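# Shelve floor cartons in the aisle's last shelf section

## Task

Pick up every carton lying on the aisle floor and set each one on a shelf of the final shelving section at the far end of the aisle; either side of the aisle is fine. Each carton must sit directly on a shelf board (not stacked on another carton), stay level, and not overhang the shelf edge. The robot must not fall over or be left tilted, or the task fails.

## Robot and tools

ROBOT. TidyBot++: one mobile base (0.54 m long, 0.50 m wide, 0.38 m high) on four powered casters, carrying a single seven-joint arm with a two-finger gripper. The shoulder sits 0.12 m ahead of the base centre, 0.68 m up. Cameras: base_camera (fixed on the base, looking forward and down) and wrist_camera (on the hand, looking along it). The arm begins folded with the hand pointing down; folded, the hand reaches up to 0.08 m past the base front.

FRAMES. Base frame: origin on the floor below the base centre, x forward, y left, z up, metres. Odometry frame: where the base frame was at scene start; base_odometry reports x, y and heading (rad, left positive, -3.142 to 3.142) from wheel turns only, so slip shows as travel and drift builds up. hand_pose is the pinch point between the closed finger pads, in the base frame, as x, y, z then quaternion qw, qx, qy, qz; its z axis points out along the fingers, and the fingers move along its y axis. base_tilt is in degrees, forward and right positive.

TOOL move. One action per call, built from base, joints, target, plus optional speeds and min_time_s; cameras and blocking are extra. All parts start together.
- base: an object of offsets relative to where the base is when the command starts, along its own axes: translate_m (forward +, -2 to 2 m), strafe_m (left +, -2 to 2 m), rotate_rad (counter-clockwise +, -6.3 to 6.3 rad). translate and strafe together give one straight move.
- joints: absolute angles by name, rad: joint_1_rad (any angle; positive turns the arm clockwise from above, opposite to heading), joint_2_rad (shoulder, -2.249 to 2.249, 0 = upper arm vertical, + leans forward), joint_3_rad (any), joint_4_rad (elbow, -2.579 to 2.579, 0 = straight), joint_5_rad (any), joint_6_rad (wrist, -2.099 to 2.099), joint_7_rad (any; with hand down, + is counter-clockwise from above, 1.57 opens fingers left/right), gripper_pos (0 fully open to 1 closed; pad gap about 85 x (1 - gripper_pos) mm). Unlimited joints take the short way, so turn in steps under half a turn.
- target: one list of seven numbers [x, y, z, qw, qx, qy, qz], an absolute hand pose in the base frame, metres. With target, joints may only contain gripper_pos.
- speeds: caps for this action only: translate_m/strafe_m 0.05 to 0.5 m/s (give the cap under just one when combining), rotate_rad 0.1 to 1.57 rad/s, gripper_pos 0.234 to 0.993 per s.
- min_time_s: 0.1 to 8 s, minimum duration of arm motions.
- cameras: list of base_camera, wrist_camera or all; [] for none. Default: all for an empty move, none otherwise.
- blocking: true (default) waits until everything rests; false returns in about 0.5 s while motion continues. A later move overrides only the parts it names.
An empty move just reports state and images. One action lasts at most 15 s; base moves time out at 14 s.

OTHER TOOLS. wait(seconds 0 to 10, cameras) lets time pass and returns early once motion ends. stop(cameras) brakes all your running motions. zoom_image(camera, region [x0, y0, x1, y1] in pixels, at most 504 x 504) enlarges part of the latest image. read_manual returns licence texts only. finished_scene(scene) ends the current scene with its number; call nothing after it in that reply.

RESULTS. base_status, joint_status, hand_status: done, moving, off_target (resting away from goal, maybe still pushing), not_followed (targets withheld, e.g. self-collision with a cause: line, or pose unreachable), contact_stop, time_out, torque_fault, limit_stop_at_motor_heat. hand_target is where the hand would be with all joints on target. motor_effort is percent of maximum per joint, peak in brackets. on_its_own lists things the robot did unasked. ARM HIT, MOTOR HOT and OVER-TEMPERATURE FAULT lines warn of trouble. A refused call or an unplanned stop cancels the rest of that reply's move/wait/finished_scene calls.

PRACTICAL NOTES. Hand targets land within about 3 cm; fix by adding (wanted - read) to your last target. To hold still, resend hand_target, not hand_pose. Loads make the arm sag; don't command joints to their read angles while holding. Low forward-pointing hand poses near the base often fail or hit the base. A hand pointing down reaches about 0.94 m high at most, only close in. The gripper spring makes fingers touch earlier than the reading shows; cartons are empty and crush easily, so close slowly and only just past contact. A blocked base or joint keeps pushing. Thinking time lets the scene run on.

AVOID. Dropping cartons or releasing them while moving, slamming or hard pushes, driving with the arm caught on shelves above about 0.6 m (tipping), swinging an outstretched arm sideways, reaching far out from folded over nearby furniture, and torque faults or motor overheating from holding the arm stretched.

Each tool is called after ">>>" as name(argument=value, ...) on one line, values as JSON.

## Session

>>> move()

Scene clock: 0.00 s.
Motor temperatures (°C): [32 30 23 26 33 37 34]
base_odometry: x=+0.000 y=+0.000 heading=+0.000
base_tilt: forward=-0.2 right=+0.7
base_status: not commanded
joint_positions: joint_1_rad=-0.035 joint_2_rad=-0.313 joint_3_rad=+3.132 joint_4_rad=-2.544 joint_5_rad=-0.036 joint_6_rad=-0.845 joint_7_rad=+1.531 gripper_pos=+0.002
joint_status: not commanded
motor_effort: joint_1_rad=+0 joint_2_rad=-2 joint_3_rad=+0 joint_4_rad=+12 joint_5_rad=+0 joint_6_rad=+0 joint_7_rad=+0
hand_pose: x=+0.2578 y=+0.0157 z=+0.5788 quat_wxyz=(-0.014, +0.999, -0.009, +0.032) (m; base frame)
hand_target: x=+0.2577 y=+0.0157 z=+0.5788 quat_wxyz=(-0.014, +0.999, -0.009, +0.032) (m; base frame)
hand_status: not commanded
pictures: base_camera, wrist_camera

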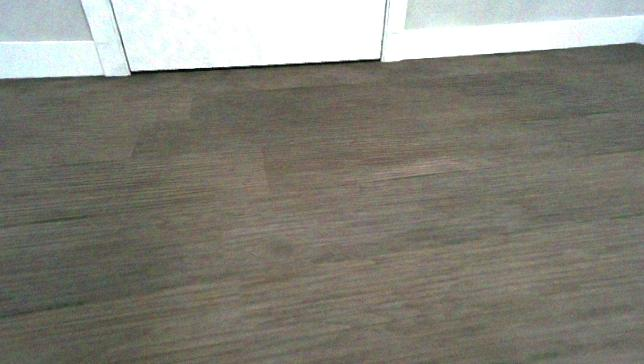

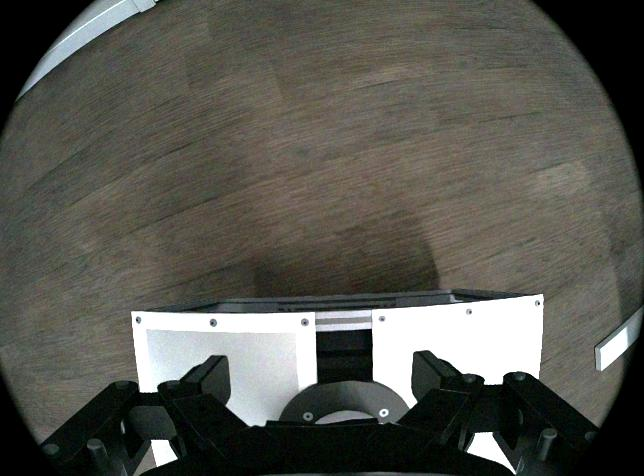

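>>> move(joints={"joint_6_rad": 0.55}, cameras=["all"])

Scene clock: 8.70 s.
move: done
base_odometry: x=+0.000 y=+0.000 heading=+0.000
base_tilt: forward=-0.2 right=+0.7
base_status: not commanded
joint_positions: joint_1_rad=-0.035 joint_2_rad=-0.313 joint_3_rad=+3.132 joint_4_rad=-2.544 joint_5_rad=-0.036 joint_6_rad=+0.504 joint_7_rad=+1.531 gripper_pos=+0.002
joint_status: all done
motor_effort: joint_1_rad=+0(0) joint_2_rad=-6(7) joint_3_rad=+0(1) joint_4_rad=+16(16) joint_5_rad=+1(1) joint_6_rad=+8(8) joint_7_rad=+0(1)
hand_pose: x=+0.5450 y=+0.0153 z=+0.8407 quat_wxyz=(-0.030, +0.760, -0.015, +0.649)
hand_target: x=+0.5469 y=+0.0150 z=+0.8549 quat_wxyz=(-0.030, +0.745, -0.015, +0.666)
hand_status: not commanded
pictures: base_camera, wrist_camera
wrist_camera: T_world_to_cam=[[0.00259, -0.9968, -0.07984, 0.08076], [-0.16801, 0.07828, -0.98267, 0.97208], [0.98578, 0.01596, -0.16727, -0.25801]] pos_world=[0.41745, 0.00853, 0.91852]

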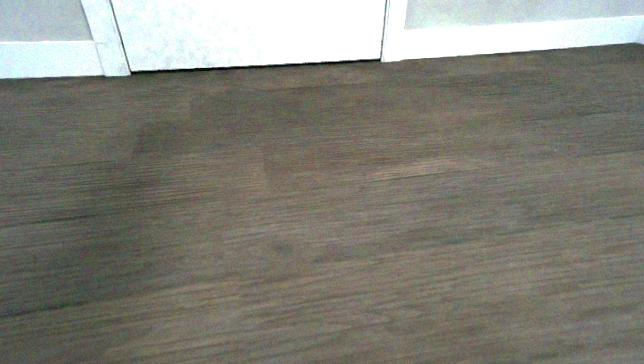

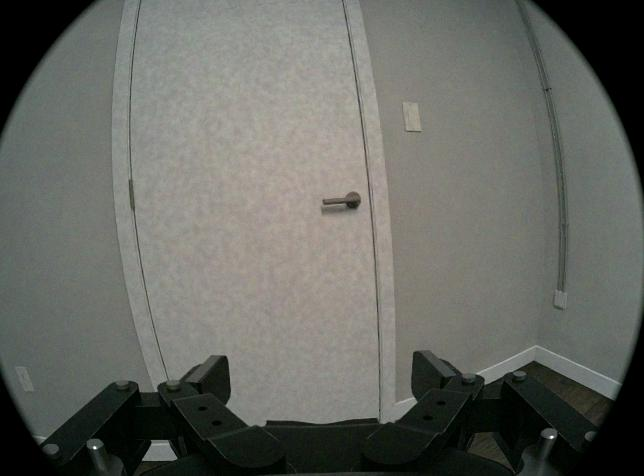

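>>> move(joints={"joint_1_rad": 1.2}, cameras=["wrist_camera"])

>>> move(joints={"joint_1_rad": 2.4}, cameras=["wrist_camera"])

>>> move(joints={"joint_1_rad": 3.6}, cameras=["wrist_camera"])

>>> move(joints={"joint_1_rad": 4.8}, cameras=["wrist_camera"])

Scene clock: 15.63 s.
move: done
base_odometry: x=+0.000 y=+0.000 heading=+0.000
base_tilt: forward=-0.2 right=+0.7
base_status: not commanded
joint_positions: joint_1_rad=+1.188 joint_2_rad=-0.313 joint_3_rad=+3.132 joint_4_rad=-2.544 joint_5_rad=-0.036 joint_6_rad=+0.504 joint_7_rad=+1.531 gripper_pos=+0.002
joint_status: all done
motor_effort: joint_1_rad=+0(2) joint_2_rad=-6(7) joint_3_rad=+1(1) joint_4_rad=+16(16) joint_5_rad=+0(1) joint_6_rad=+8(9) joint_7_rad=+0(1)
hand_pose: x=+0.2784 y=-0.3953 z=+0.8407 quat_wxyz=(+0.348, +0.614, -0.449, +0.548)
hand_target: x=+0.2740 y=-0.3991 z=+0.8549 quat_wxyz=(+0.361, +0.599, -0.444, +0.561)
hand_status: not commanded
wrist_camera: T_world_to_cam=[[-0.93635, -0.34187, -0.07985, 0.19247], [0.01639, 0.18463, -0.98267, 0.95014], [0.35069, -0.92143, -0.16728, -0.18244]] pos_world=[0.22864, -0.27773, 0.91852]

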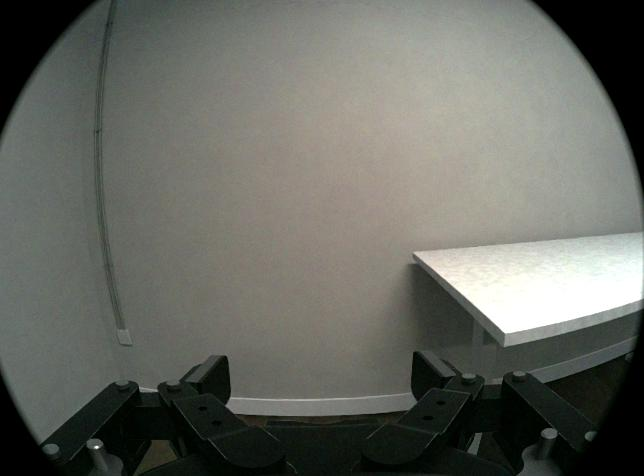

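Scene clock: 18.10 s.
move: done
base_odometry: x=+0.000 y=+0.000 heading=+0.000
base_tilt: forward=-0.2 right=+0.7
base_status: not commanded
joint_positions: joint_1_rad=+2.388 joint_2_rad=-0.313 joint_3_rad=+3.132 joint_4_rad=-2.544 joint_5_rad=-0.036 joint_6_rad=+0.504 joint_7_rad=+1.531 gripper_pos=+0.002
joint_status: all done
motor_effort: joint_1_rad=+0(1) joint_2_rad=-6(7) joint_3_rad=+0(1) joint_4_rad=+16(16) joint_5_rad=+1(1) joint_6_rad=+8(8) joint_7_rad=+0(1)
hand_pose: x=-0.1917 y=-0.2918 z=+0.8407 quat_wxyz=(+0.597, +0.253, -0.717, +0.256)
hand_target: x=-0.1968 y=-0.2891 z=+0.8549 quat_wxyz=(+0.615, +0.244, -0.704, +0.259)
hand_status: not commanded
wrist_camera: T_world_to_cam=[[-0.65794, 0.74882, -0.07984, 0.1593], [0.17801, 0.05164, -0.98267, 0.93091], [-0.73173, -0.66075, -0.16727, -0.05364]] pos_world=[-0.10015, -0.20281, 0.91852]

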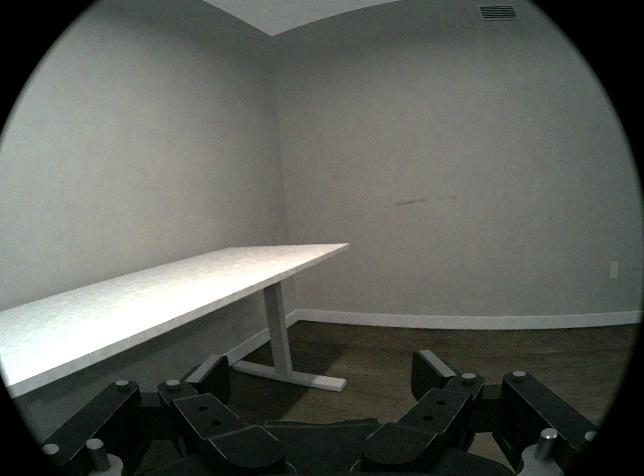

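Scene clock: 20.57 s.
move: done
base_odometry: x=+0.000 y=+0.000 heading=+0.000
base_tilt: forward=-0.2 right=+0.7
base_status: not commanded
joint_positions: joint_1_rad=+3.588 joint_2_rad=-0.313 joint_3_rad=+3.132 joint_4_rad=-2.544 joint_5_rad=-0.036 joint_6_rad=+0.504 joint_7_rad=+1.531 gripper_pos=+0.002
joint_status: all done
motor_effort: joint_1_rad=+0(1) joint_2_rad=-6(7) joint_3_rad=+0(1) joint_4_rad=+16(16) joint_5_rad=+1(1) joint_6_rad=+8(8) joint_7_rad=+0(1)
hand_pose: x=-0.2656 y=+0.1838 z=+0.8407 quat_wxyz=(+0.637, -0.196, -0.735, -0.126)
hand_target: x=-0.2649 y=+0.1896 z=+0.8549 quat_wxyz=(+0.653, -0.197, -0.719, -0.134)
hand_status: not commanded
wrist_camera: T_world_to_cam=[[0.45951, 0.88458, -0.0798, 0.02631], [0.11266, -0.14717, -0.98267, 0.93868], [-0.881, 0.44256, -0.16728, -0.03585]] pos_world=[-0.14942, 0.13073, 0.91852]

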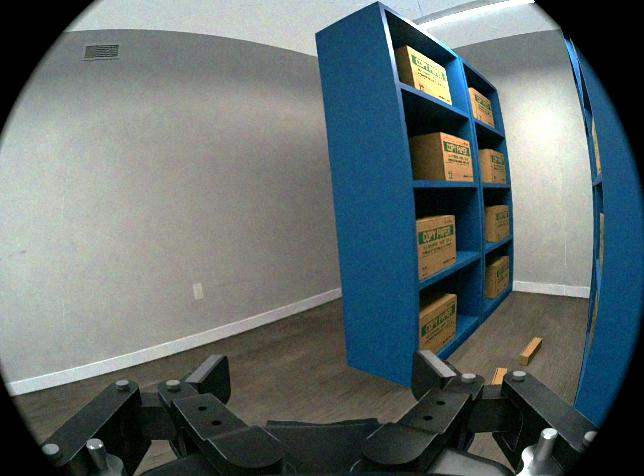

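Scene clock: 23.03 s.
move: done
base_odometry: x=+0.000 y=+0.000 heading=+0.000
base_tilt: forward=-0.2 right=+0.7
base_status: not commanded
joint_positions: joint_1_rad=+4.788 joint_2_rad=-0.313 joint_3_rad=+3.132 joint_4_rad=-2.544 joint_5_rad=-0.036 joint_6_rad=+0.504 joint_7_rad=+1.531 gripper_pos=+0.002
joint_status: all done
motor_effort: joint_1_rad=+0(2) joint_2_rad=-7(7) joint_3_rad=+0(1) joint_4_rad=+16(16) joint_5_rad=+1(1) joint_6_rad=+8(8) joint_7_rad=+0(1)
hand_pose: x=+0.1510 y=+0.4251 z=+0.8407 quat_wxyz=(+0.455, -0.576, -0.496, -0.464)
hand_target: x=+0.1566 y=+0.4265 z=+0.8549 quat_wxyz=(+0.464, -0.568, -0.482, -0.479)
hand_status: not commanded
wrist_camera: T_world_to_cam=[[0.99096, -0.10779, -0.07982, -0.03689], [-0.09637, -0.15831, -0.98267, 0.96355], [0.09328, 0.98149, -0.16727, -0.1518]] pos_world=[0.14357, 0.29756, 0.91852]

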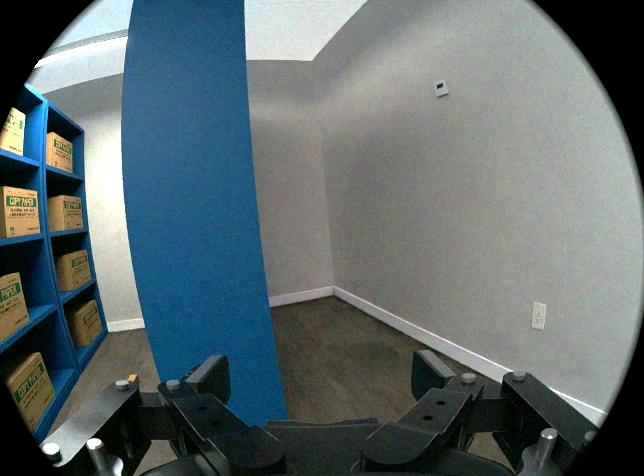

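>>> move(joints={"joint_1_rad": 4.05}, cameras=["wrist_camera"])

>>> zoom_image(camera="wrist_camera", region=[200, 150, 460, 400])

Scene clock: 27.67 s.
move: done
base_odometry: x=+0.000 y=+0.000 heading=+0.000
base_tilt: forward=-0.2 right=+0.7
base_status: not commanded
joint_positions: joint_1_rad=+4.062 joint_2_rad=-0.313 joint_3_rad=+3.132 joint_4_rad=-2.544 joint_5_rad=-0.036 joint_6_rad=+0.504 joint_7_rad=+1.531 gripper_pos=+0.002
joint_status: all done
motor_effort: joint_1_rad=+0(2) joint_2_rad=-6(7) joint_3_rad=+0(1) joint_4_rad=+16(16) joint_5_rad=+1(1) joint_6_rad=+8(8) joint_7_rad=+1(1)
hand_pose: x=-0.1394 y=+0.3390 z=+0.8407 quat_wxyz=(+0.590, -0.363, -0.668, -0.272)
hand_target: x=-0.1442 y=+0.3377 z=+0.8549 quat_wxyz=(+0.607, -0.352, -0.657, -0.276)
hand_status: not commanded
wrist_camera: T_world_to_cam=[[0.81248, 0.5775, -0.07986, -0.01562], [0.03305, -0.18239, -0.98267, 0.94815], [-0.58206, 0.79576, -0.16727, -0.07141]] pos_world=[-0.06022, 0.23877, 0.91852]

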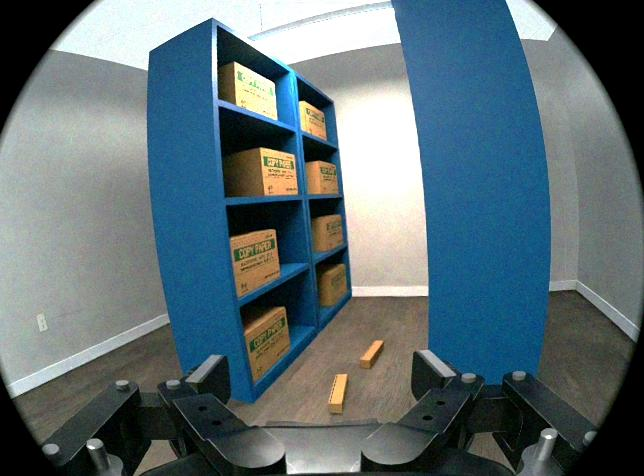

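Scaled by 1.938.

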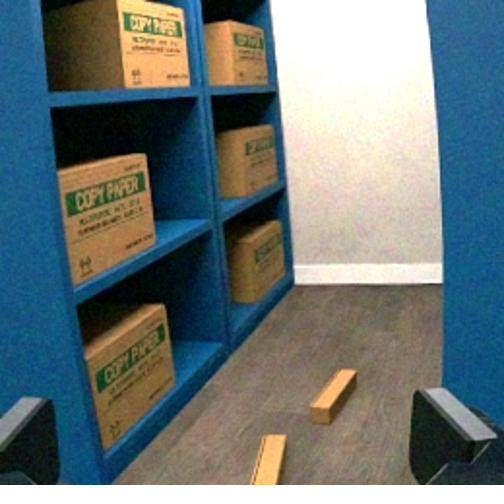

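>>> move(base={"rotate_rad": 1.8}, speeds={"rotate_rad": 0.8}, joints={"joint_1_rad": 0.0}, min_time_s=3, cameras=["all"])

Scene clock: 46.43 s.
move: done
base_odometry: x=+0.000 y=+0.000 heading=+1.800
base_tilt: forward=-0.2 right=+0.7
base_status: done
joint_positions: joint_1_rad=+6.272 joint_2_rad=-0.313 joint_3_rad=+3.132 joint_4_rad=-2.544 joint_5_rad=-0.036 joint_6_rad=+0.504 joint_7_rad=+1.531 gripper_pos=+0.002
joint_status: all done
motor_effort: joint_1_rad=+0(2) joint_2_rad=-6(7) joint_3_rad=+0(1) joint_4_rad=+16(16) joint_5_rad=+1(1) joint_6_rad=+8(8) joint_7_rad=+0(1)
hand_pose: x=+0.5452 y=+0.0051 z=+0.8408 quat_wxyz=(+0.022, -0.760, +0.024, -0.649)
hand_target: x=+0.5472 y=-0.0001 z=+0.8549 quat_wxyz=(+0.018, -0.745, +0.028, -0.667)
hand_status: not commanded
pictures: base_camera, wrist_camera
wrist_camera: T_world_to_cam=[[-0.02127, -0.99658, -0.07987, 0.08353], [-0.166, 0.0823, -0.98269, 0.97183], [0.9859, -0.00765, -0.16718, -0.25809]] pos_world=[0.41755, 0.0013, 0.91852]

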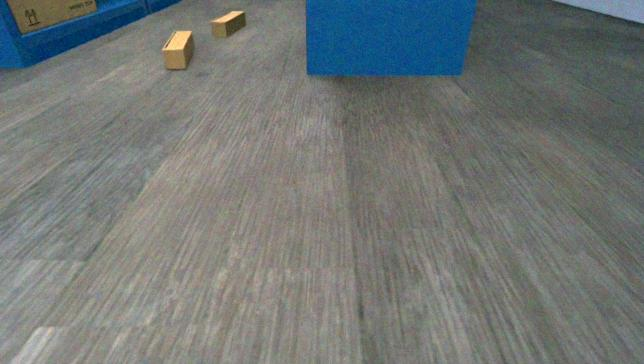

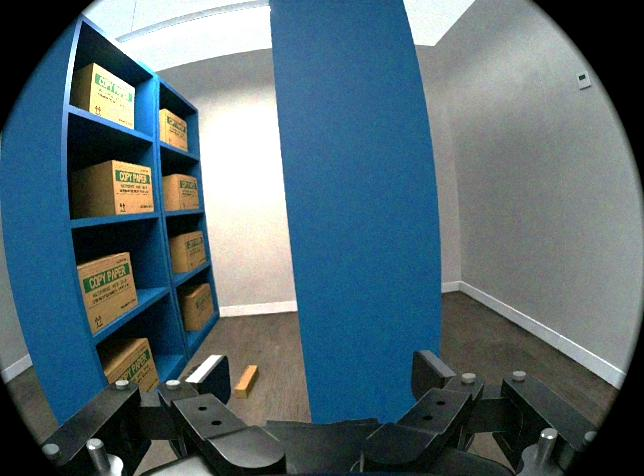

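>>> move(base={"strafe_m": 0.47, "rotate_rad": 0.03}, cameras=["all"])

Scene clock: 88.10 s.
move: done
base_odometry: x=-0.458 y=-0.107 heading=+1.830
base_tilt: forward=-0.2 right=+0.7
base_status: done
joint_positions: joint_1_rad=+6.277 joint_2_rad=-0.313 joint_3_rad=+3.132 joint_4_rad=-2.544 joint_5_rad=-0.036 joint_6_rad=+0.504 joint_7_rad=+1.531 gripper_pos=+0.002
joint_status: not commanded
motor_effort: joint_1_rad=+0(1) joint_2_rad=-6(7) joint_3_rad=+0(2) joint_4_rad=+16(16) joint_5_rad=+0(1) joint_6_rad=+8(8) joint_7_rad=+0(1)
hand_pose: x=+0.5452 y=+0.0029 z=+0.8408 quat_wxyz=(+0.020, -0.760, +0.026, -0.649)
hand_target: x=+0.5472 y=-0.0001 z=+0.8549 quat_wxyz=(+0.018, -0.745, +0.028, -0.667)
hand_status: not commanded
pictures: base_camera, wrist_camera
wrist_camera: T_world_to_cam=[[-0.02643, -0.99645, -0.07989, 0.08423], [-0.16556, 0.08318, -0.98269, 0.97176], [0.98584, -0.01275, -0.16717, -0.25809]] pos_world=[0.41755, -0.00019, 0.91852]

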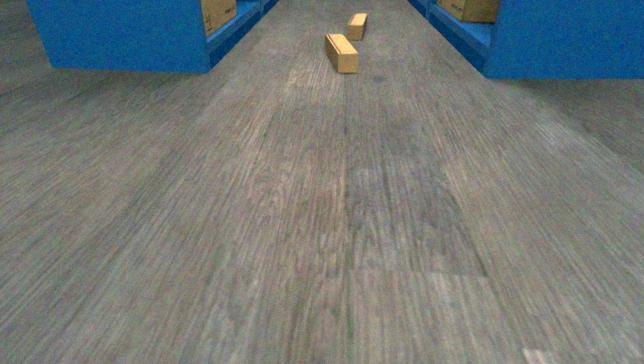

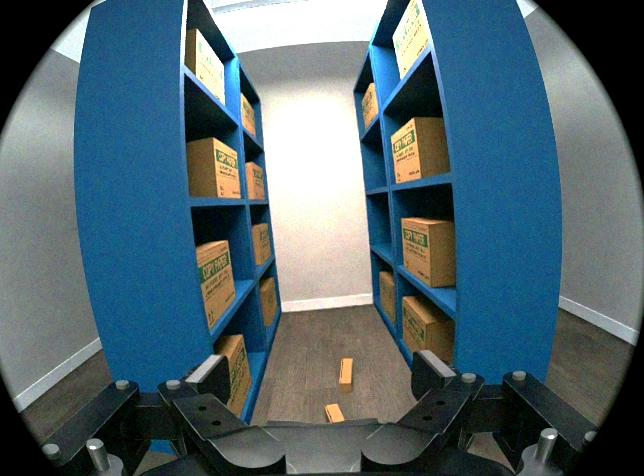

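>>> zoom_image(camera="wrist_camera", region=[180, 60, 480, 420])

>>> zoom_image(camera="base_camera", region=[200, 0, 520, 100])

Scaled by 1.400.

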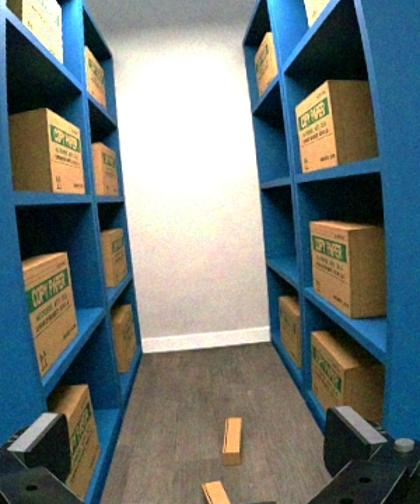

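Scaled by 1.575.

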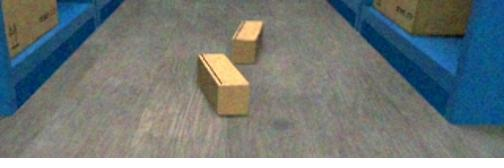

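>>> zoom_image(camera="wrist_camera", region=[230, 180, 430, 360])

Scaled by 2.520.

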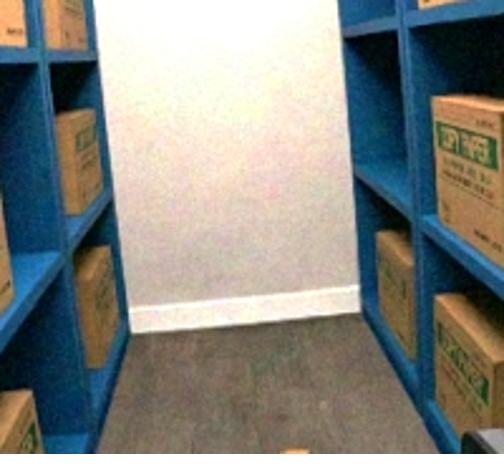

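>>> move(base={"translate_m": 0.78}, joints={"joint_1_rad": 0.0, "joint_2_rad": 1.222, "joint_3_rad": 3.1416, "joint_4_rad": -2.148, "joint_5_rad": 0.0, "joint_6_rad": 0.752, "joint_7_rad": 1.5708}, min_time_s=4, cameras=["all"])

Scene clock: 166.10 s.
move: done
base_odometry: x=-0.658 y=+0.647 heading=+1.830
base_tilt: forward=-0.2 right=+0.7
base_status: done
joint_positions: joint_1_rad=+6.277 joint_2_rad=+1.182 joint_3_rad=+3.132 joint_4_rad=-2.169 joint_5_rad=-0.036 joint_6_rad=+0.707 joint_7_rad=+1.531 gripper_pos=+0.002
joint_status: all done
motor_effort: joint_1_rad=+0(1) joint_2_rad=-31(33) joint_3_rad=-1(2) joint_4_rad=-1(17) joint_5_rad=+0(1) joint_6_rad=+4(9) joint_7_rad=+0(1)
hand_pose: x=+0.5918 y=+0.0023 z=+0.2606 quat_wxyz=(+0.002, -0.969, +0.032, -0.247)
hand_target: x=+0.5989 y=+0.0014 z=+0.2498 quat_wxyz=(+0.000, -0.966, +0.000, -0.259)
hand_status: not commanded
pictures: base_camera, wrist_camera
wrist_camera: T_world_to_cam=[[-0.08046, -0.99658, -0.01875, 0.05462], [-0.88018, 0.07986, -0.46788, 0.69811], [0.46778, -0.02114, -0.88359, 0.09233]] pos_world=[0.57566, 0.00063, 0.40924]

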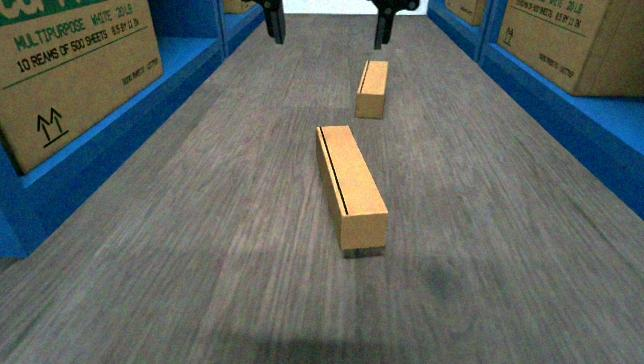

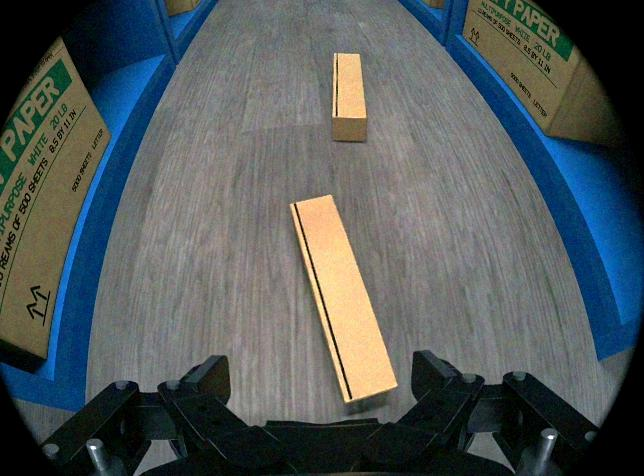

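>>> zoom_image(camera="base_camera", region=[290, 50, 420, 270])

Scaled by 2.291.

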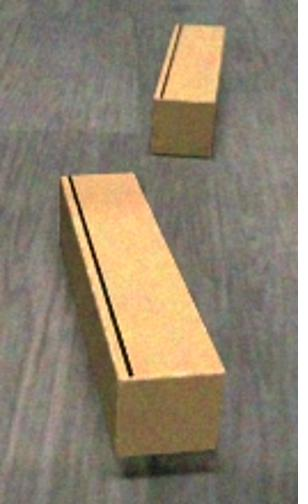

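>>> move(base={"translate_m": 0.08, "strafe_m": -0.12}, joints={"joint_1_rad": -0.15, "joint_2_rad": 1.526, "joint_3_rad": 3.1416, "joint_4_rad": -1.762, "joint_5_rad": 0.0, "joint_6_rad": 0.670, "joint_7_rad": 1.5708}, min_time_s=3, cameras=["all"])

Scene clock: 190.33 s.
move: done
base_odometry: x=-0.562 y=+0.756 heading=+1.831
base_tilt: forward=-0.2 right=+0.7
base_status: done
joint_positions: joint_1_rad=+6.144 joint_2_rad=+1.476 joint_3_rad=+3.139 joint_4_rad=-1.783 joint_5_rad=-0.036 joint_6_rad=+0.707 joint_7_rad=+1.531 gripper_pos=+0.002
joint_status: all done
motor_effort: joint_1_rad=+0(3) joint_2_rad=-35(36) joint_3_rad=-1(2) joint_4_rad=+1(2) joint_5_rad=+1(2) joint_6_rad=+5(5) joint_7_rad=+0(1)
hand_pose: x=+0.6693 y=+0.0728 z=+0.1507 quat_wxyz=(+0.020, -0.956, -0.031, -0.290)
hand_target: x=+0.6430 y=+0.0806 z=+0.1201 quat_wxyz=(+0.019, -0.963, -0.072, -0.258)
hand_status: not commanded
pictures: base_camera, wrist_camera
wrist_camera: T_world_to_cam=[[0.05057, -0.9985, -0.02104, 0.04182], [-0.83678, -0.03086, -0.54667, 0.70022], [0.5452, 0.04525, -0.83709, -0.10318]] pos_world=[0.64007, 0.06803, 0.2973]

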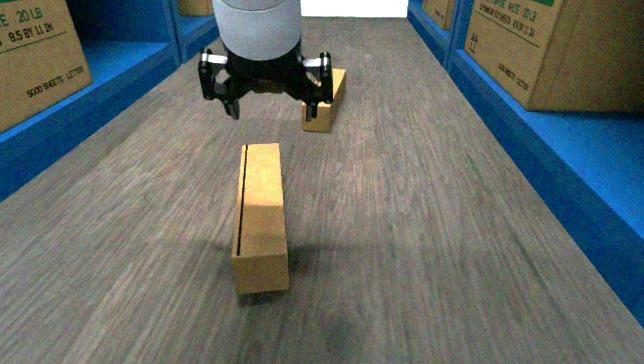

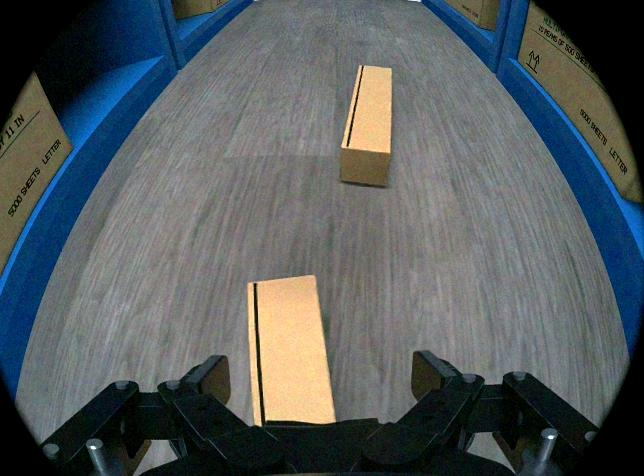

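>>> move(joints={"joint_1_rad": -0.185, "joint_2_rad": 1.70, "joint_4_rad": -1.648, "joint_6_rad": 0.68}, min_time_s=2, cameras=["all"])

Scene clock: 207.90 s.
move: done
base_odometry: x=-0.562 y=+0.756 heading=+1.831
base_tilt: forward=-0.2 right=+0.7
base_status: not commanded
joint_positions: joint_1_rad=+6.110 joint_2_rad=+1.652 joint_3_rad=+3.139 joint_4_rad=-1.669 joint_5_rad=-0.036 joint_6_rad=+0.707 joint_7_rad=+1.531 gripper_pos=+0.002
joint_status: all done
motor_effort: joint_1_rad=+0(2) joint_2_rad=-34(36) joint_3_rad=-1(1) joint_4_rad=+0(2) joint_5_rad=+0(1) joint_6_rad=+4(5) joint_7_rad=+0(0)
hand_pose: x=+0.6321 y=+0.0851 z=+0.0697 quat_wxyz=(+0.021, -0.964, -0.047, -0.260)
hand_target: x=+0.6051 y=+0.0923 z=+0.0429 quat_wxyz=(+0.022, -0.968, -0.090, -0.234)
hand_status: not commanded
pictures: base_camera, wrist_camera
wrist_camera: T_world_to_cam=[[0.08242, -0.99648, -0.01552, 0.03355], [-0.86698, -0.06401, -0.49421, 0.64342], [0.49147, 0.05419, -0.8692, -0.11586]] pos_world=[0.61201, 0.0809, 0.21779]

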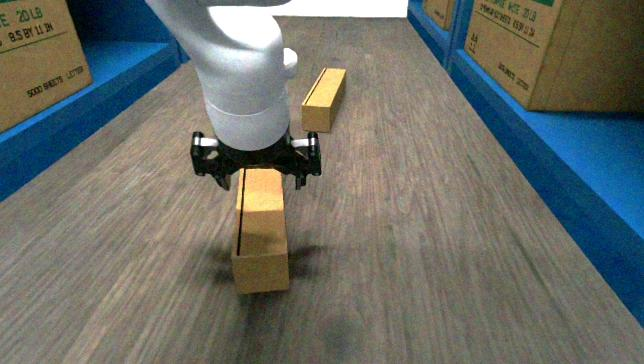

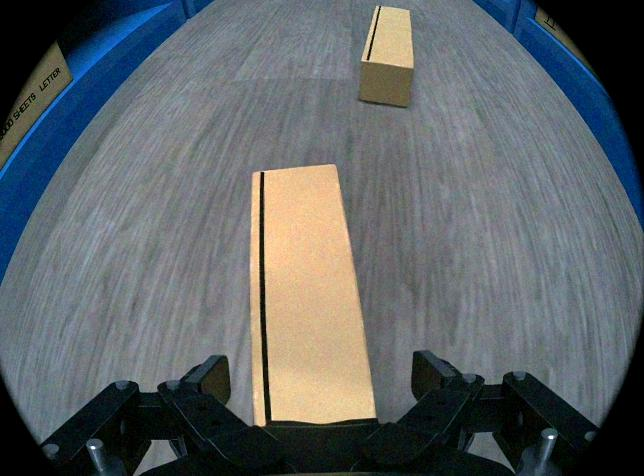

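>>> move(joints={"joint_2_rad": 1.7825, "joint_4_rad": -1.553, "joint_6_rad": 0.667}, min_time_s=2, cameras=["all"])

Scene clock: 215.13 s.
move: done
base_odometry: x=-0.562 y=+0.756 heading=+1.831
base_tilt: forward=-0.2 right=+0.7
base_status: not commanded
joint_positions: joint_1_rad=+6.110 joint_2_rad=+1.731 joint_3_rad=+3.139 joint_4_rad=-1.575 joint_5_rad=-0.036 joint_6_rad=+0.707 joint_7_rad=+1.531 gripper_pos=+0.002
joint_status: all done
motor_effort: joint_1_rad=+0(0) joint_2_rad=-34(36) joint_3_rad=-1(1) joint_4_rad=+0(1) joint_5_rad=+0(1) joint_6_rad=+4(5) joint_7_rad=+0(1)
hand_pose: x=+0.6364 y=+0.0858 z=+0.0378 quat_wxyz=(+0.022, -0.962, -0.047, -0.267)
hand_target: x=+0.6030 y=+0.0919 z=+0.0078 quat_wxyz=(+0.022, -0.968, -0.090, -0.233)
hand_status: not commanded
pictures: base_camera, wrist_camera
wrist_camera: T_world_to_cam=[[0.08236, -0.99646, -0.01681, 0.03344], [-0.85979, -0.06251, -0.5068, 0.62733], [0.50396, 0.05619, -0.8619, -0.1541]] pos_world=[0.61428, 0.0812, 0.18567]

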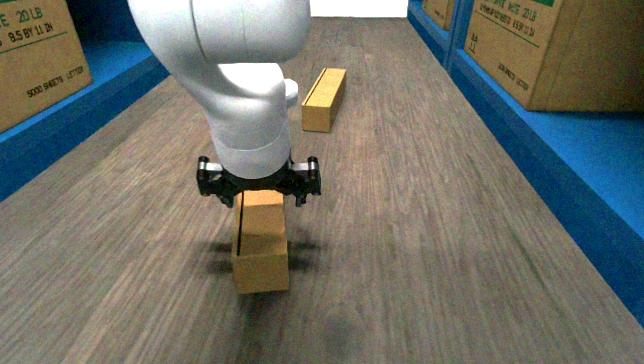

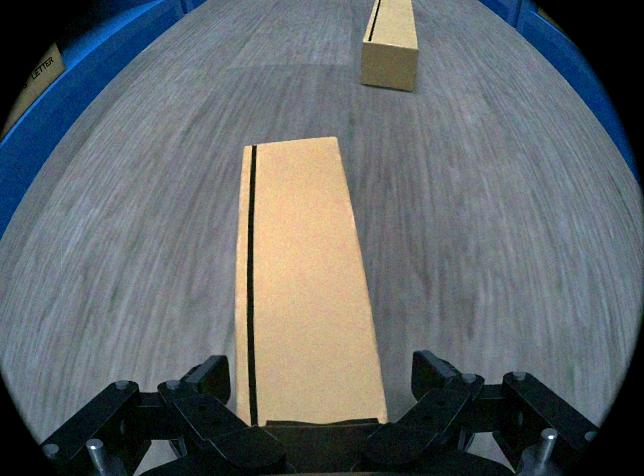

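>>> zoom_image(camera="base_camera", region=[170, 130, 350, 310])

Scaled by 2.800.

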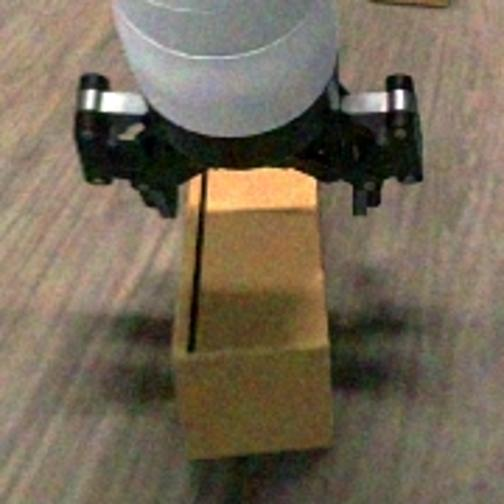

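>>> move(joints={"gripper_pos": 0.30}, speeds={"gripper_pos": 0.234}, cameras=["all"])

>>> zoom_image(camera="base_camera", region=[170, 130, 350, 310])

Scene clock: 223.20 s.
move: done
base_odometry: x=-0.562 y=+0.756 heading=+1.831
base_tilt: forward=-0.2 right=+0.6
base_status: not commanded
joint_positions: joint_1_rad=+6.110 joint_2_rad=+1.732 joint_3_rad=+3.139 joint_4_rad=-1.575 joint_5_rad=-0.036 joint_6_rad=+0.707 joint_7_rad=+1.531 gripper_pos=+0.299
joint_status: all done
motor_effort: joint_1_rad=+0(1) joint_2_rad=-33(35) joint_3_rad=+0(1) joint_4_rad=+1(1) joint_5_rad=+0(1) joint_6_rad=+4(5) joint_7_rad=+0(0)
hand_pose: x=+0.6363 y=+0.0862 z=+0.0378 quat_wxyz=(+0.022, -0.962, -0.048, -0.267)
hand_target: x=+0.6030 y=+0.0919 z=+0.0078 quat_wxyz=(+0.022, -0.968, -0.090, -0.233)
hand_status: not commanded
pictures: base_camera, wrist_camera
wrist_camera: T_world_to_cam=[[0.0833, -0.99638, -0.01684, 0.03327], [-0.85975, -0.06331, -0.50678, 0.6273], [0.50388, 0.05669, -0.86191, -0.15407]] pos_world=[0.61418, 0.08159, 0.18567]

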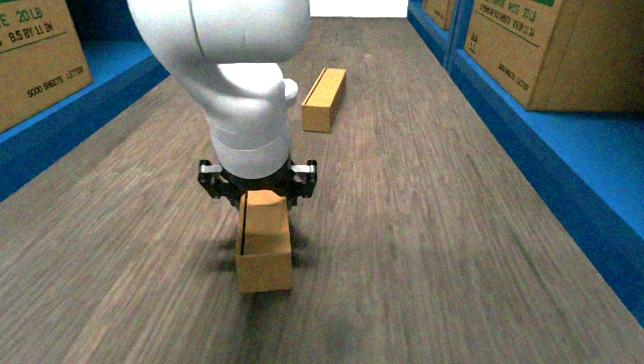

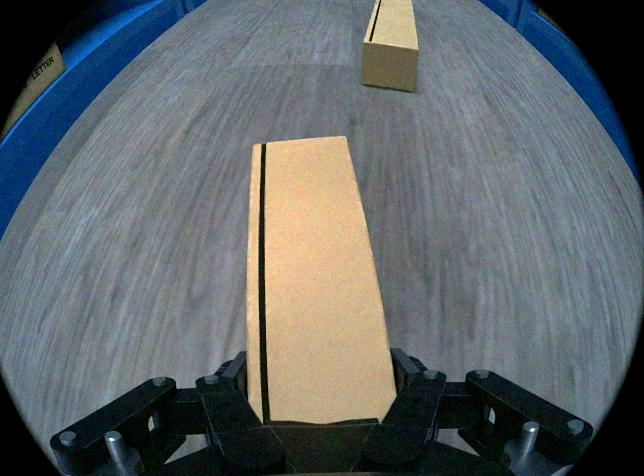

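Scaled by 2.800.

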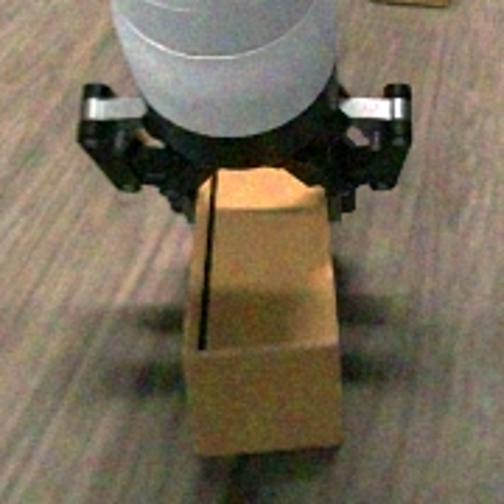

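>>> move(joints={"gripper_pos": 0.315}, speeds={"gripper_pos": 0.234}, cameras=["wrist_camera"])

>>> move(joints={"gripper_pos": 0.33}, speeds={"gripper_pos": 0.234}, cameras=["wrist_camera"])

Scene clock: 226.13 s.
move: done
base_odometry: x=-0.562 y=+0.756 heading=+1.831
base_tilt: forward=-0.2 right=+0.7
base_status: not commanded
joint_positions: joint_1_rad=+6.110 joint_2_rad=+1.732 joint_3_rad=+3.139 joint_4_rad=-1.575 joint_5_rad=-0.036 joint_6_rad=+0.707 joint_7_rad=+1.531 gripper_pos=+0.315
joint_status: all done
motor_effort: joint_1_rad=+0(0) joint_2_rad=-33(34) joint_3_rad=-1(1) joint_4_rad=+1(1) joint_5_rad=+0(0) joint_6_rad=+4(4) joint_7_rad=+0(0)
hand_pose: x=+0.6363 y=+0.0862 z=+0.0378 quat_wxyz=(+0.022, -0.962, -0.048, -0.267)
hand_target: x=+0.6030 y=+0.0919 z=+0.0078 quat_wxyz=(+0.022, -0.968, -0.090, -0.233)
hand_status: not commanded
wrist_camera: T_world_to_cam=[[0.0833, -0.99638, -0.01684, 0.03327], [-0.85975, -0.06331, -0.50678, 0.6273], [0.50388, 0.05669, -0.86191, -0.15407]] pos_world=[0.61418, 0.08159, 0.18567]

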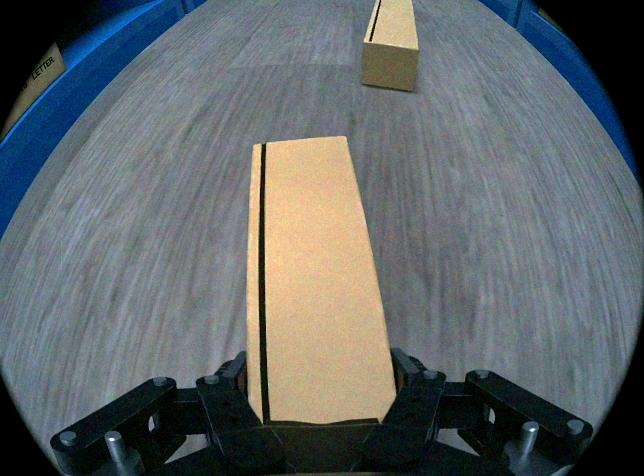

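Scene clock: 227.00 s.
move: done
base_odometry: x=-0.562 y=+0.756 heading=+1.831
base_tilt: forward=-0.2 right=+0.7
base_status: not commanded
joint_positions: joint_1_rad=+6.110 joint_2_rad=+1.732 joint_3_rad=+3.139 joint_4_rad=-1.575 joint_5_rad=-0.036 joint_6_rad=+0.707 joint_7_rad=+1.531 gripper_pos=+0.329
joint_status: all done
motor_effort: joint_1_rad=+0(1) joint_2_rad=-29(33) joint_3_rad=-1(1) joint_4_rad=+2(2) joint_5_rad=+0(0) joint_6_rad=+2(4) joint_7_rad=+0(0)
hand_pose: x=+0.6363 y=+0.0862 z=+0.0378 quat_wxyz=(+0.022, -0.962, -0.048, -0.267)
hand_target: x=+0.6030 y=+0.0919 z=+0.0078 quat_wxyz=(+0.022, -0.968, -0.090, -0.233)
hand_status: not commanded
wrist_camera: T_world_to_cam=[[0.0833, -0.99638, -0.01684, 0.03327], [-0.85975, -0.06331, -0.50678, 0.6273], [0.50388, 0.05669, -0.86191, -0.15407]] pos_world=[0.61418, 0.08159, 0.18567]

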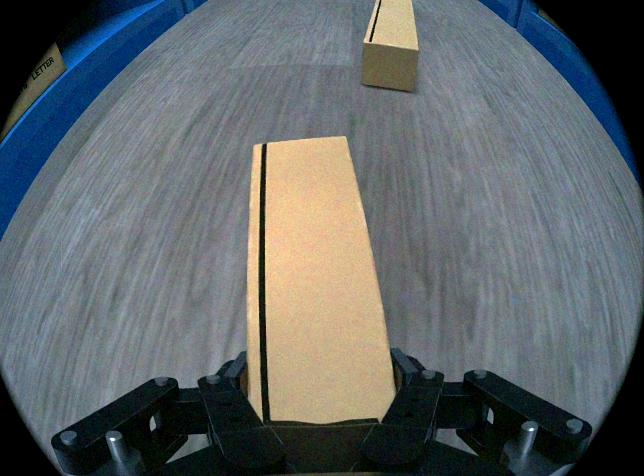

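>>> move(joints={"gripper_pos": 0.34}, speeds={"gripper_pos": 0.234}, cameras=["wrist_camera"])

Scene clock: 230.13 s.
move: done
base_odometry: x=-0.562 y=+0.756 heading=+1.831
base_tilt: forward=-0.2 right=+0.7
base_status: not commanded
joint_positions: joint_1_rad=+6.110 joint_2_rad=+1.732 joint_3_rad=+3.139 joint_4_rad=-1.575 joint_5_rad=-0.036 joint_6_rad=+0.707 joint_7_rad=+1.531 gripper_pos=+0.337
joint_status: all done
motor_effort: joint_1_rad=+0(1) joint_2_rad=-28(30) joint_3_rad=+0(1) joint_4_rad=+4(4) joint_5_rad=+0(0) joint_6_rad=+2(2) joint_7_rad=+0(0)
hand_pose: x=+0.6363 y=+0.0862 z=+0.0378 quat_wxyz=(+0.022, -0.962, -0.048, -0.267)
hand_target: x=+0.6030 y=+0.0919 z=+0.0078 quat_wxyz=(+0.022, -0.968, -0.090, -0.233)
hand_status: not commanded
wrist_camera: T_world_to_cam=[[0.0833, -0.99638, -0.01684, 0.03327], [-0.85975, -0.06331, -0.50678, 0.6273], [0.50388, 0.05669, -0.86191, -0.15407]] pos_world=[0.61418, 0.08159, 0.18567]

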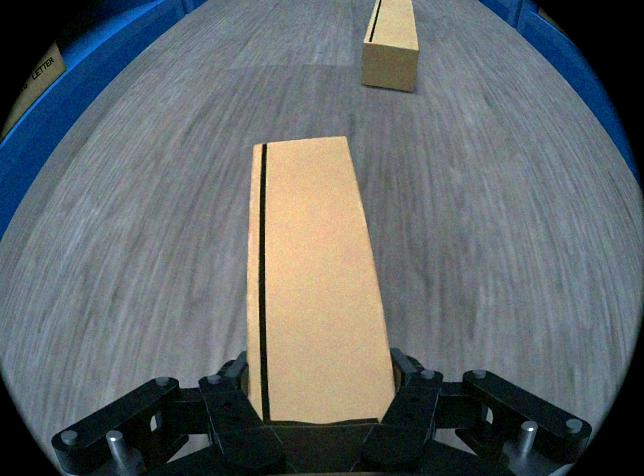

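>>> move(joints={"joint_2_rad": 1.56, "joint_4_rad": -1.75}, min_time_s=2.5, cameras=["all"])

Scene clock: 239.27 s.
move: done
base_odometry: x=-0.562 y=+0.756 heading=+1.831
base_tilt: forward=-0.2 right=+0.7
base_status: not commanded
joint_positions: joint_1_rad=+6.110 joint_2_rad=+1.616 joint_3_rad=+3.139 joint_4_rad=-1.729 joint_5_rad=-0.036 joint_6_rad=+0.705 joint_7_rad=+1.531 gripper_pos=+0.337
joint_status: all done
motor_effort: joint_1_rad=+0(1) joint_2_rad=-34(35) joint_3_rad=-1(1) joint_4_rad=+0(4) joint_5_rad=+0(1) joint_6_rad=+4(4) joint_7_rad=+0(1)
hand_pose: x=+0.6183 y=+0.0831 z=+0.0817 quat_wxyz=(+0.020, -0.968, -0.048, -0.247)
hand_target: x=+0.6268 y=+0.0964 z=+0.1031 quat_wxyz=(+0.023, -0.965, -0.090, -0.246)
hand_status: not commanded
pictures: base_camera, wrist_camera
wrist_camera: T_world_to_cam=[[0.08299, -0.99646, -0.01323, 0.03239], [-0.87974, -0.06702, -0.47071, 0.6436], [0.46815, 0.05071, -0.88219, -0.08279]] pos_world=[0.60227, 0.07961, 0.23033]

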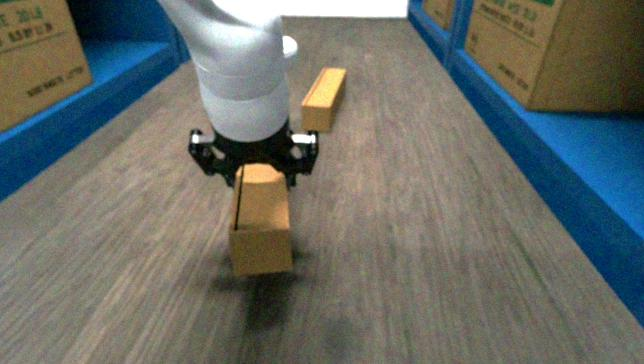

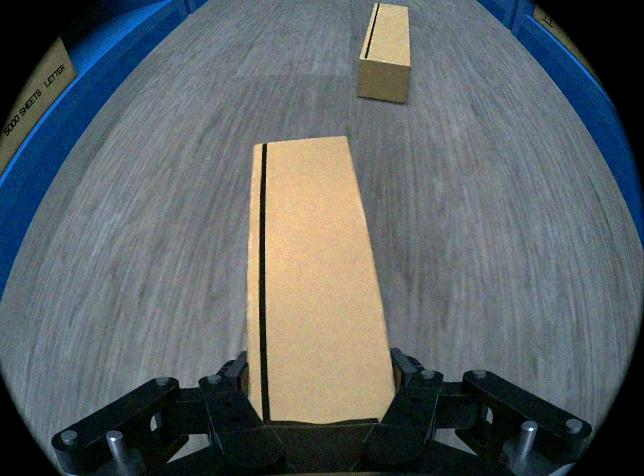

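>>> move(base={"translate_m": -0.35}, joints={"joint_2_rad": 1.40, "joint_4_rad": -1.877, "joint_6_rad": 0.70}, min_time_s=2.5, cameras=["wrist_camera"])

>>> move(joints={"joint_1_rad": -1.571}, min_time_s=3, cameras=["all"])

Scene clock: 258.53 s.
move: done
base_odometry: x=-0.472 y=+0.417 heading=+1.831
base_tilt: forward=-0.2 right=+0.7
base_status: done
joint_positions: joint_1_rad=+6.106 joint_2_rad=+1.460 joint_3_rad=+3.139 joint_4_rad=-1.857 joint_5_rad=-0.036 joint_6_rad=+0.705 joint_7_rad=+1.531 gripper_pos=+0.337
joint_status: all done
motor_effort: joint_1_rad=+0(1) joint_2_rad=-34(37) joint_3_rad=-1(1) joint_4_rad=+0(2) joint_5_rad=+0(1) joint_6_rad=+5(5) joint_7_rad=+0(1)
hand_pose: x=+0.6323 y=+0.0874 z=+0.1503 quat_wxyz=(+0.022, -0.964, -0.050, -0.261)
hand_target: x=+0.6483 y=+0.1004 z=+0.1789 quat_wxyz=(+0.026, -0.956, -0.089, -0.277)
hand_status: not commanded
wrist_camera: T_world_to_cam=[[0.08718, -0.99607, -0.01582, 0.03413], [-0.86582, -0.06791, -0.49572, 0.6834], [0.4927, 0.05692, -0.86834, -0.04725]] pos_world=[0.61201, 0.08309, 0.29829]

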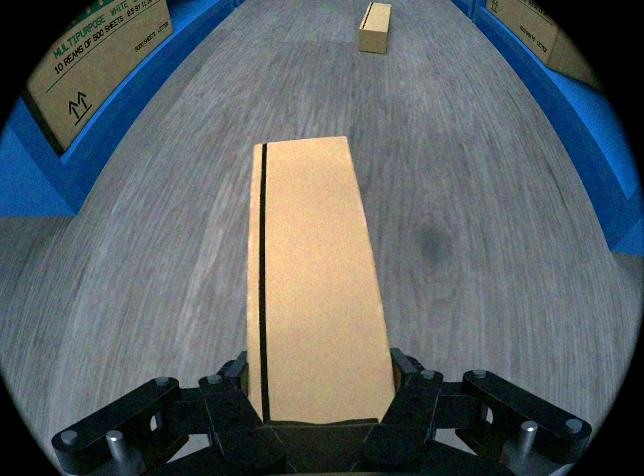

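Scene clock: 261.83 s.
move: done
base_odometry: x=-0.472 y=+0.417 heading=+1.831
base_tilt: forward=-0.2 right=+0.6
base_status: not commanded
joint_positions: joint_1_rad=+4.717 joint_2_rad=+1.460 joint_3_rad=+3.139 joint_4_rad=-1.857 joint_5_rad=-0.036 joint_6_rad=+0.705 joint_7_rad=+1.531 gripper_pos=+0.337
joint_status: all done
motor_effort: joint_1_rad=+0(3) joint_2_rad=-35(35) joint_3_rad=-1(2) joint_4_rad=+0(0) joint_5_rad=+0(1) joint_6_rad=+4(5) joint_7_rad=+0(1)
hand_pose: x=+0.1260 y=+0.5207 z=+0.1503 quat_wxyz=(+0.184, -0.709, -0.655, -0.186)
hand_target: x=+0.1175 y=+0.5388 z=+0.1789 quat_wxyz=(+0.197, -0.679, -0.679, -0.197)
hand_status: not commanded
pictures: base_camera, wrist_camera
wrist_camera: T_world_to_cam=[[0.99539, -0.09457, -0.0158, -0.07395], [-0.08993, -0.86372, -0.49589, 0.5912], [0.03325, 0.49502, -0.86824, 0.00736]] pos_world=[0.12653, 0.49999, 0.29839]

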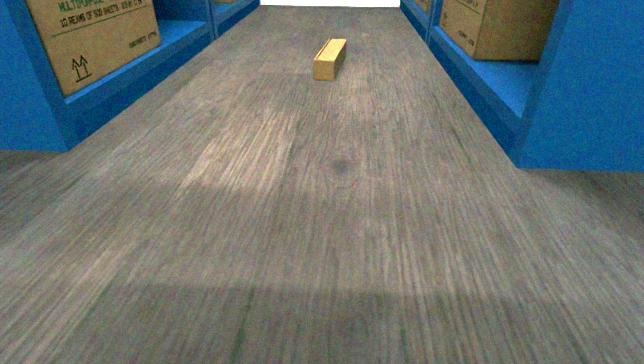

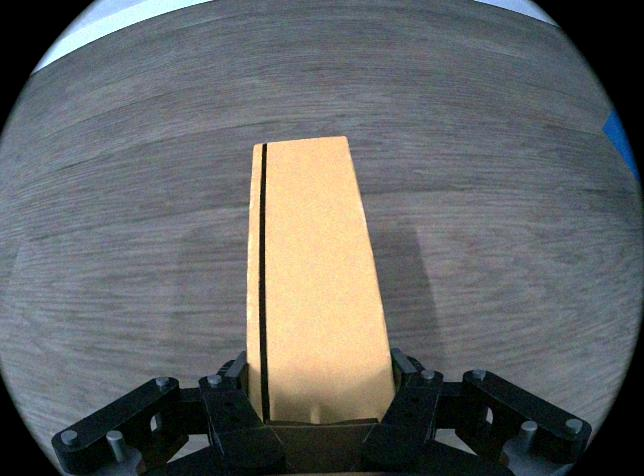

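>>> move(joints={"joint_2_rad": 1.7625, "joint_4_rad": -1.578}, min_time_s=3)

>>> move(joints={"joint_2_rad": 1.775, "joint_4_rad": -1.563}, min_time_s=1, cameras=["wrist_camera"])

Scene clock: 270.20 s.
move: done
base_odometry: x=-0.472 y=+0.417 heading=+1.831
base_tilt: forward=-0.2 right=+0.7
base_status: not commanded
joint_positions: joint_1_rad=+4.717 joint_2_rad=+1.718 joint_3_rad=+3.139 joint_4_rad=-1.599 joint_5_rad=-0.036 joint_6_rad=+0.705 joint_7_rad=+1.531 gripper_pos=+0.337
joint_status: all done
motor_effort: joint_1_rad=+0(0) joint_2_rad=-34(37) joint_3_rad=-1(1) joint_4_rad=+0(1) joint_5_rad=+0(1) joint_6_rad=+4(5) joint_7_rad=+0(1)
hand_pose: x=+0.1260 y=+0.5187 z=+0.0422 quat_wxyz=(+0.184, -0.709, -0.655, -0.187)
hand_target: x=+0.1175 y=+0.5005 z=+0.0205 quat_wxyz=(+0.175, -0.685, -0.685, -0.175)
hand_status: not commanded
pictures: none

Scene clock: 271.47 s.
move: done
base_odometry: x=-0.472 y=+0.417 heading=+1.831
base_tilt: forward=-0.3 right=+0.7
base_status: not commanded
joint_positions: joint_1_rad=+4.717 joint_2_rad=+1.725 joint_3_rad=+3.139 joint_4_rad=-1.586 joint_5_rad=-0.036 joint_6_rad=+0.705 joint_7_rad=+1.531 gripper_pos=+0.337
joint_status: all done
motor_effort: joint_1_rad=+0(0) joint_2_rad=-35(35) joint_3_rad=-1(1) joint_4_rad=+0(1) joint_5_rad=+0(1) joint_6_rad=+4(5) joint_7_rad=+0(1)
hand_pose: x=+0.1261 y=+0.5213 z=+0.0395 quat_wxyz=(+0.186, -0.709, -0.654, -0.188)
hand_target: x=+0.1175 y=+0.5009 z=+0.0155 quat_wxyz=(+0.176, -0.685, -0.685, -0.176)
hand_status: not commanded
wrist_camera: T_world_to_cam=[[0.99532, -0.09529, -0.01629, -0.07536], [-0.09063, -0.86108, -0.50033, 0.53563], [0.03365, 0.49947, -0.86568, -0.09159]] pos_world=[0.12663, 0.49978, 0.18748]

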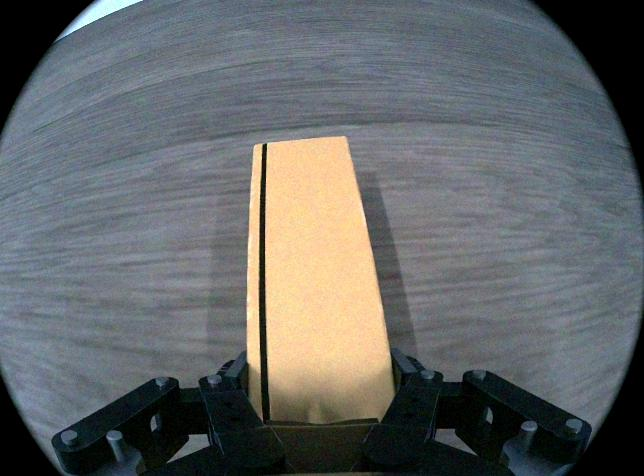

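>>> move(joints={"joint_2_rad": 1.783, "joint_4_rad": -1.554}, min_time_s=1)

>>> move(joints={"gripper_pos": 0.15}, speeds={"gripper_pos": 0.234}, cameras=["wrist_camera"])

Scene clock: 274.93 s.
move: done
base_odometry: x=-0.472 y=+0.417 heading=+1.831
base_tilt: forward=-0.2 right=+0.7
base_status: not commanded
joint_positions: joint_1_rad=+4.717 joint_2_rad=+1.729 joint_3_rad=+3.139 joint_4_rad=-1.578 joint_5_rad=-0.036 joint_6_rad=+0.705 joint_7_rad=+1.531 gripper_pos=+0.337
joint_status: all done
motor_effort: joint_1_rad=+0(0) joint_2_rad=-34(35) joint_3_rad=-1(1) joint_4_rad=+0(1) joint_5_rad=+0(1) joint_6_rad=+4(5) joint_7_rad=+0(1)
hand_pose: x=+0.1261 y=+0.5235 z=+0.0383 quat_wxyz=(+0.187, -0.708, -0.654, -0.190)
hand_target: x=+0.1175 y=+0.5008 z=+0.0123 quat_wxyz=(+0.177, -0.685, -0.685, -0.177)
hand_status: not commanded
pictures: none

Scene clock: 276.30 s.
move: done
base_odometry: x=-0.472 y=+0.417 heading=+1.831
base_tilt: forward=-0.2 right=+0.6
base_status: not commanded
joint_positions: joint_1_rad=+4.717 joint_2_rad=+1.731 joint_3_rad=+3.139 joint_4_rad=-1.576 joint_5_rad=-0.036 joint_6_rad=+0.705 joint_7_rad=+1.531 gripper_pos=+0.154
joint_status: all done
motor_effort: joint_1_rad=+0(0) joint_2_rad=-34(35) joint_3_rad=-1(1) joint_4_rad=+0(1) joint_5_rad=+1(1) joint_6_rad=+4(4) joint_7_rad=+0(0)
hand_pose: x=+0.1261 y=+0.5231 z=+0.0374 quat_wxyz=(+0.187, -0.708, -0.654, -0.190)
hand_target: x=+0.1175 y=+0.5008 z=+0.0123 quat_wxyz=(+0.177, -0.685, -0.685, -0.177)
hand_status: not commanded
wrist_camera: T_world_to_cam=[[0.99531, -0.09528, -0.01657, -0.07523], [-0.09062, -0.85913, -0.50366, 0.53528], [0.03375, 0.5028, -0.86374, -0.09618]] pos_world=[0.12663, 0.50107, 0.18528]

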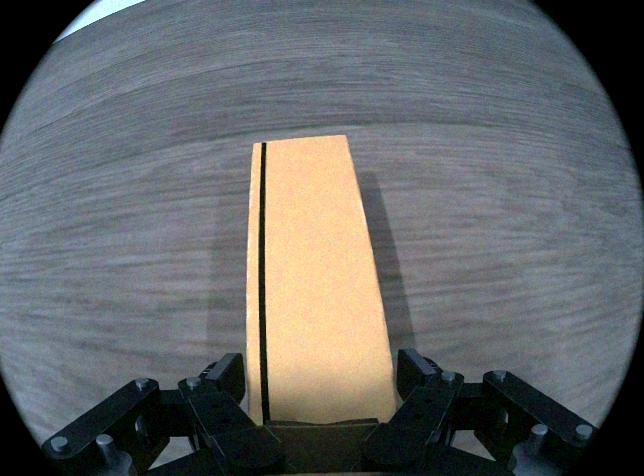

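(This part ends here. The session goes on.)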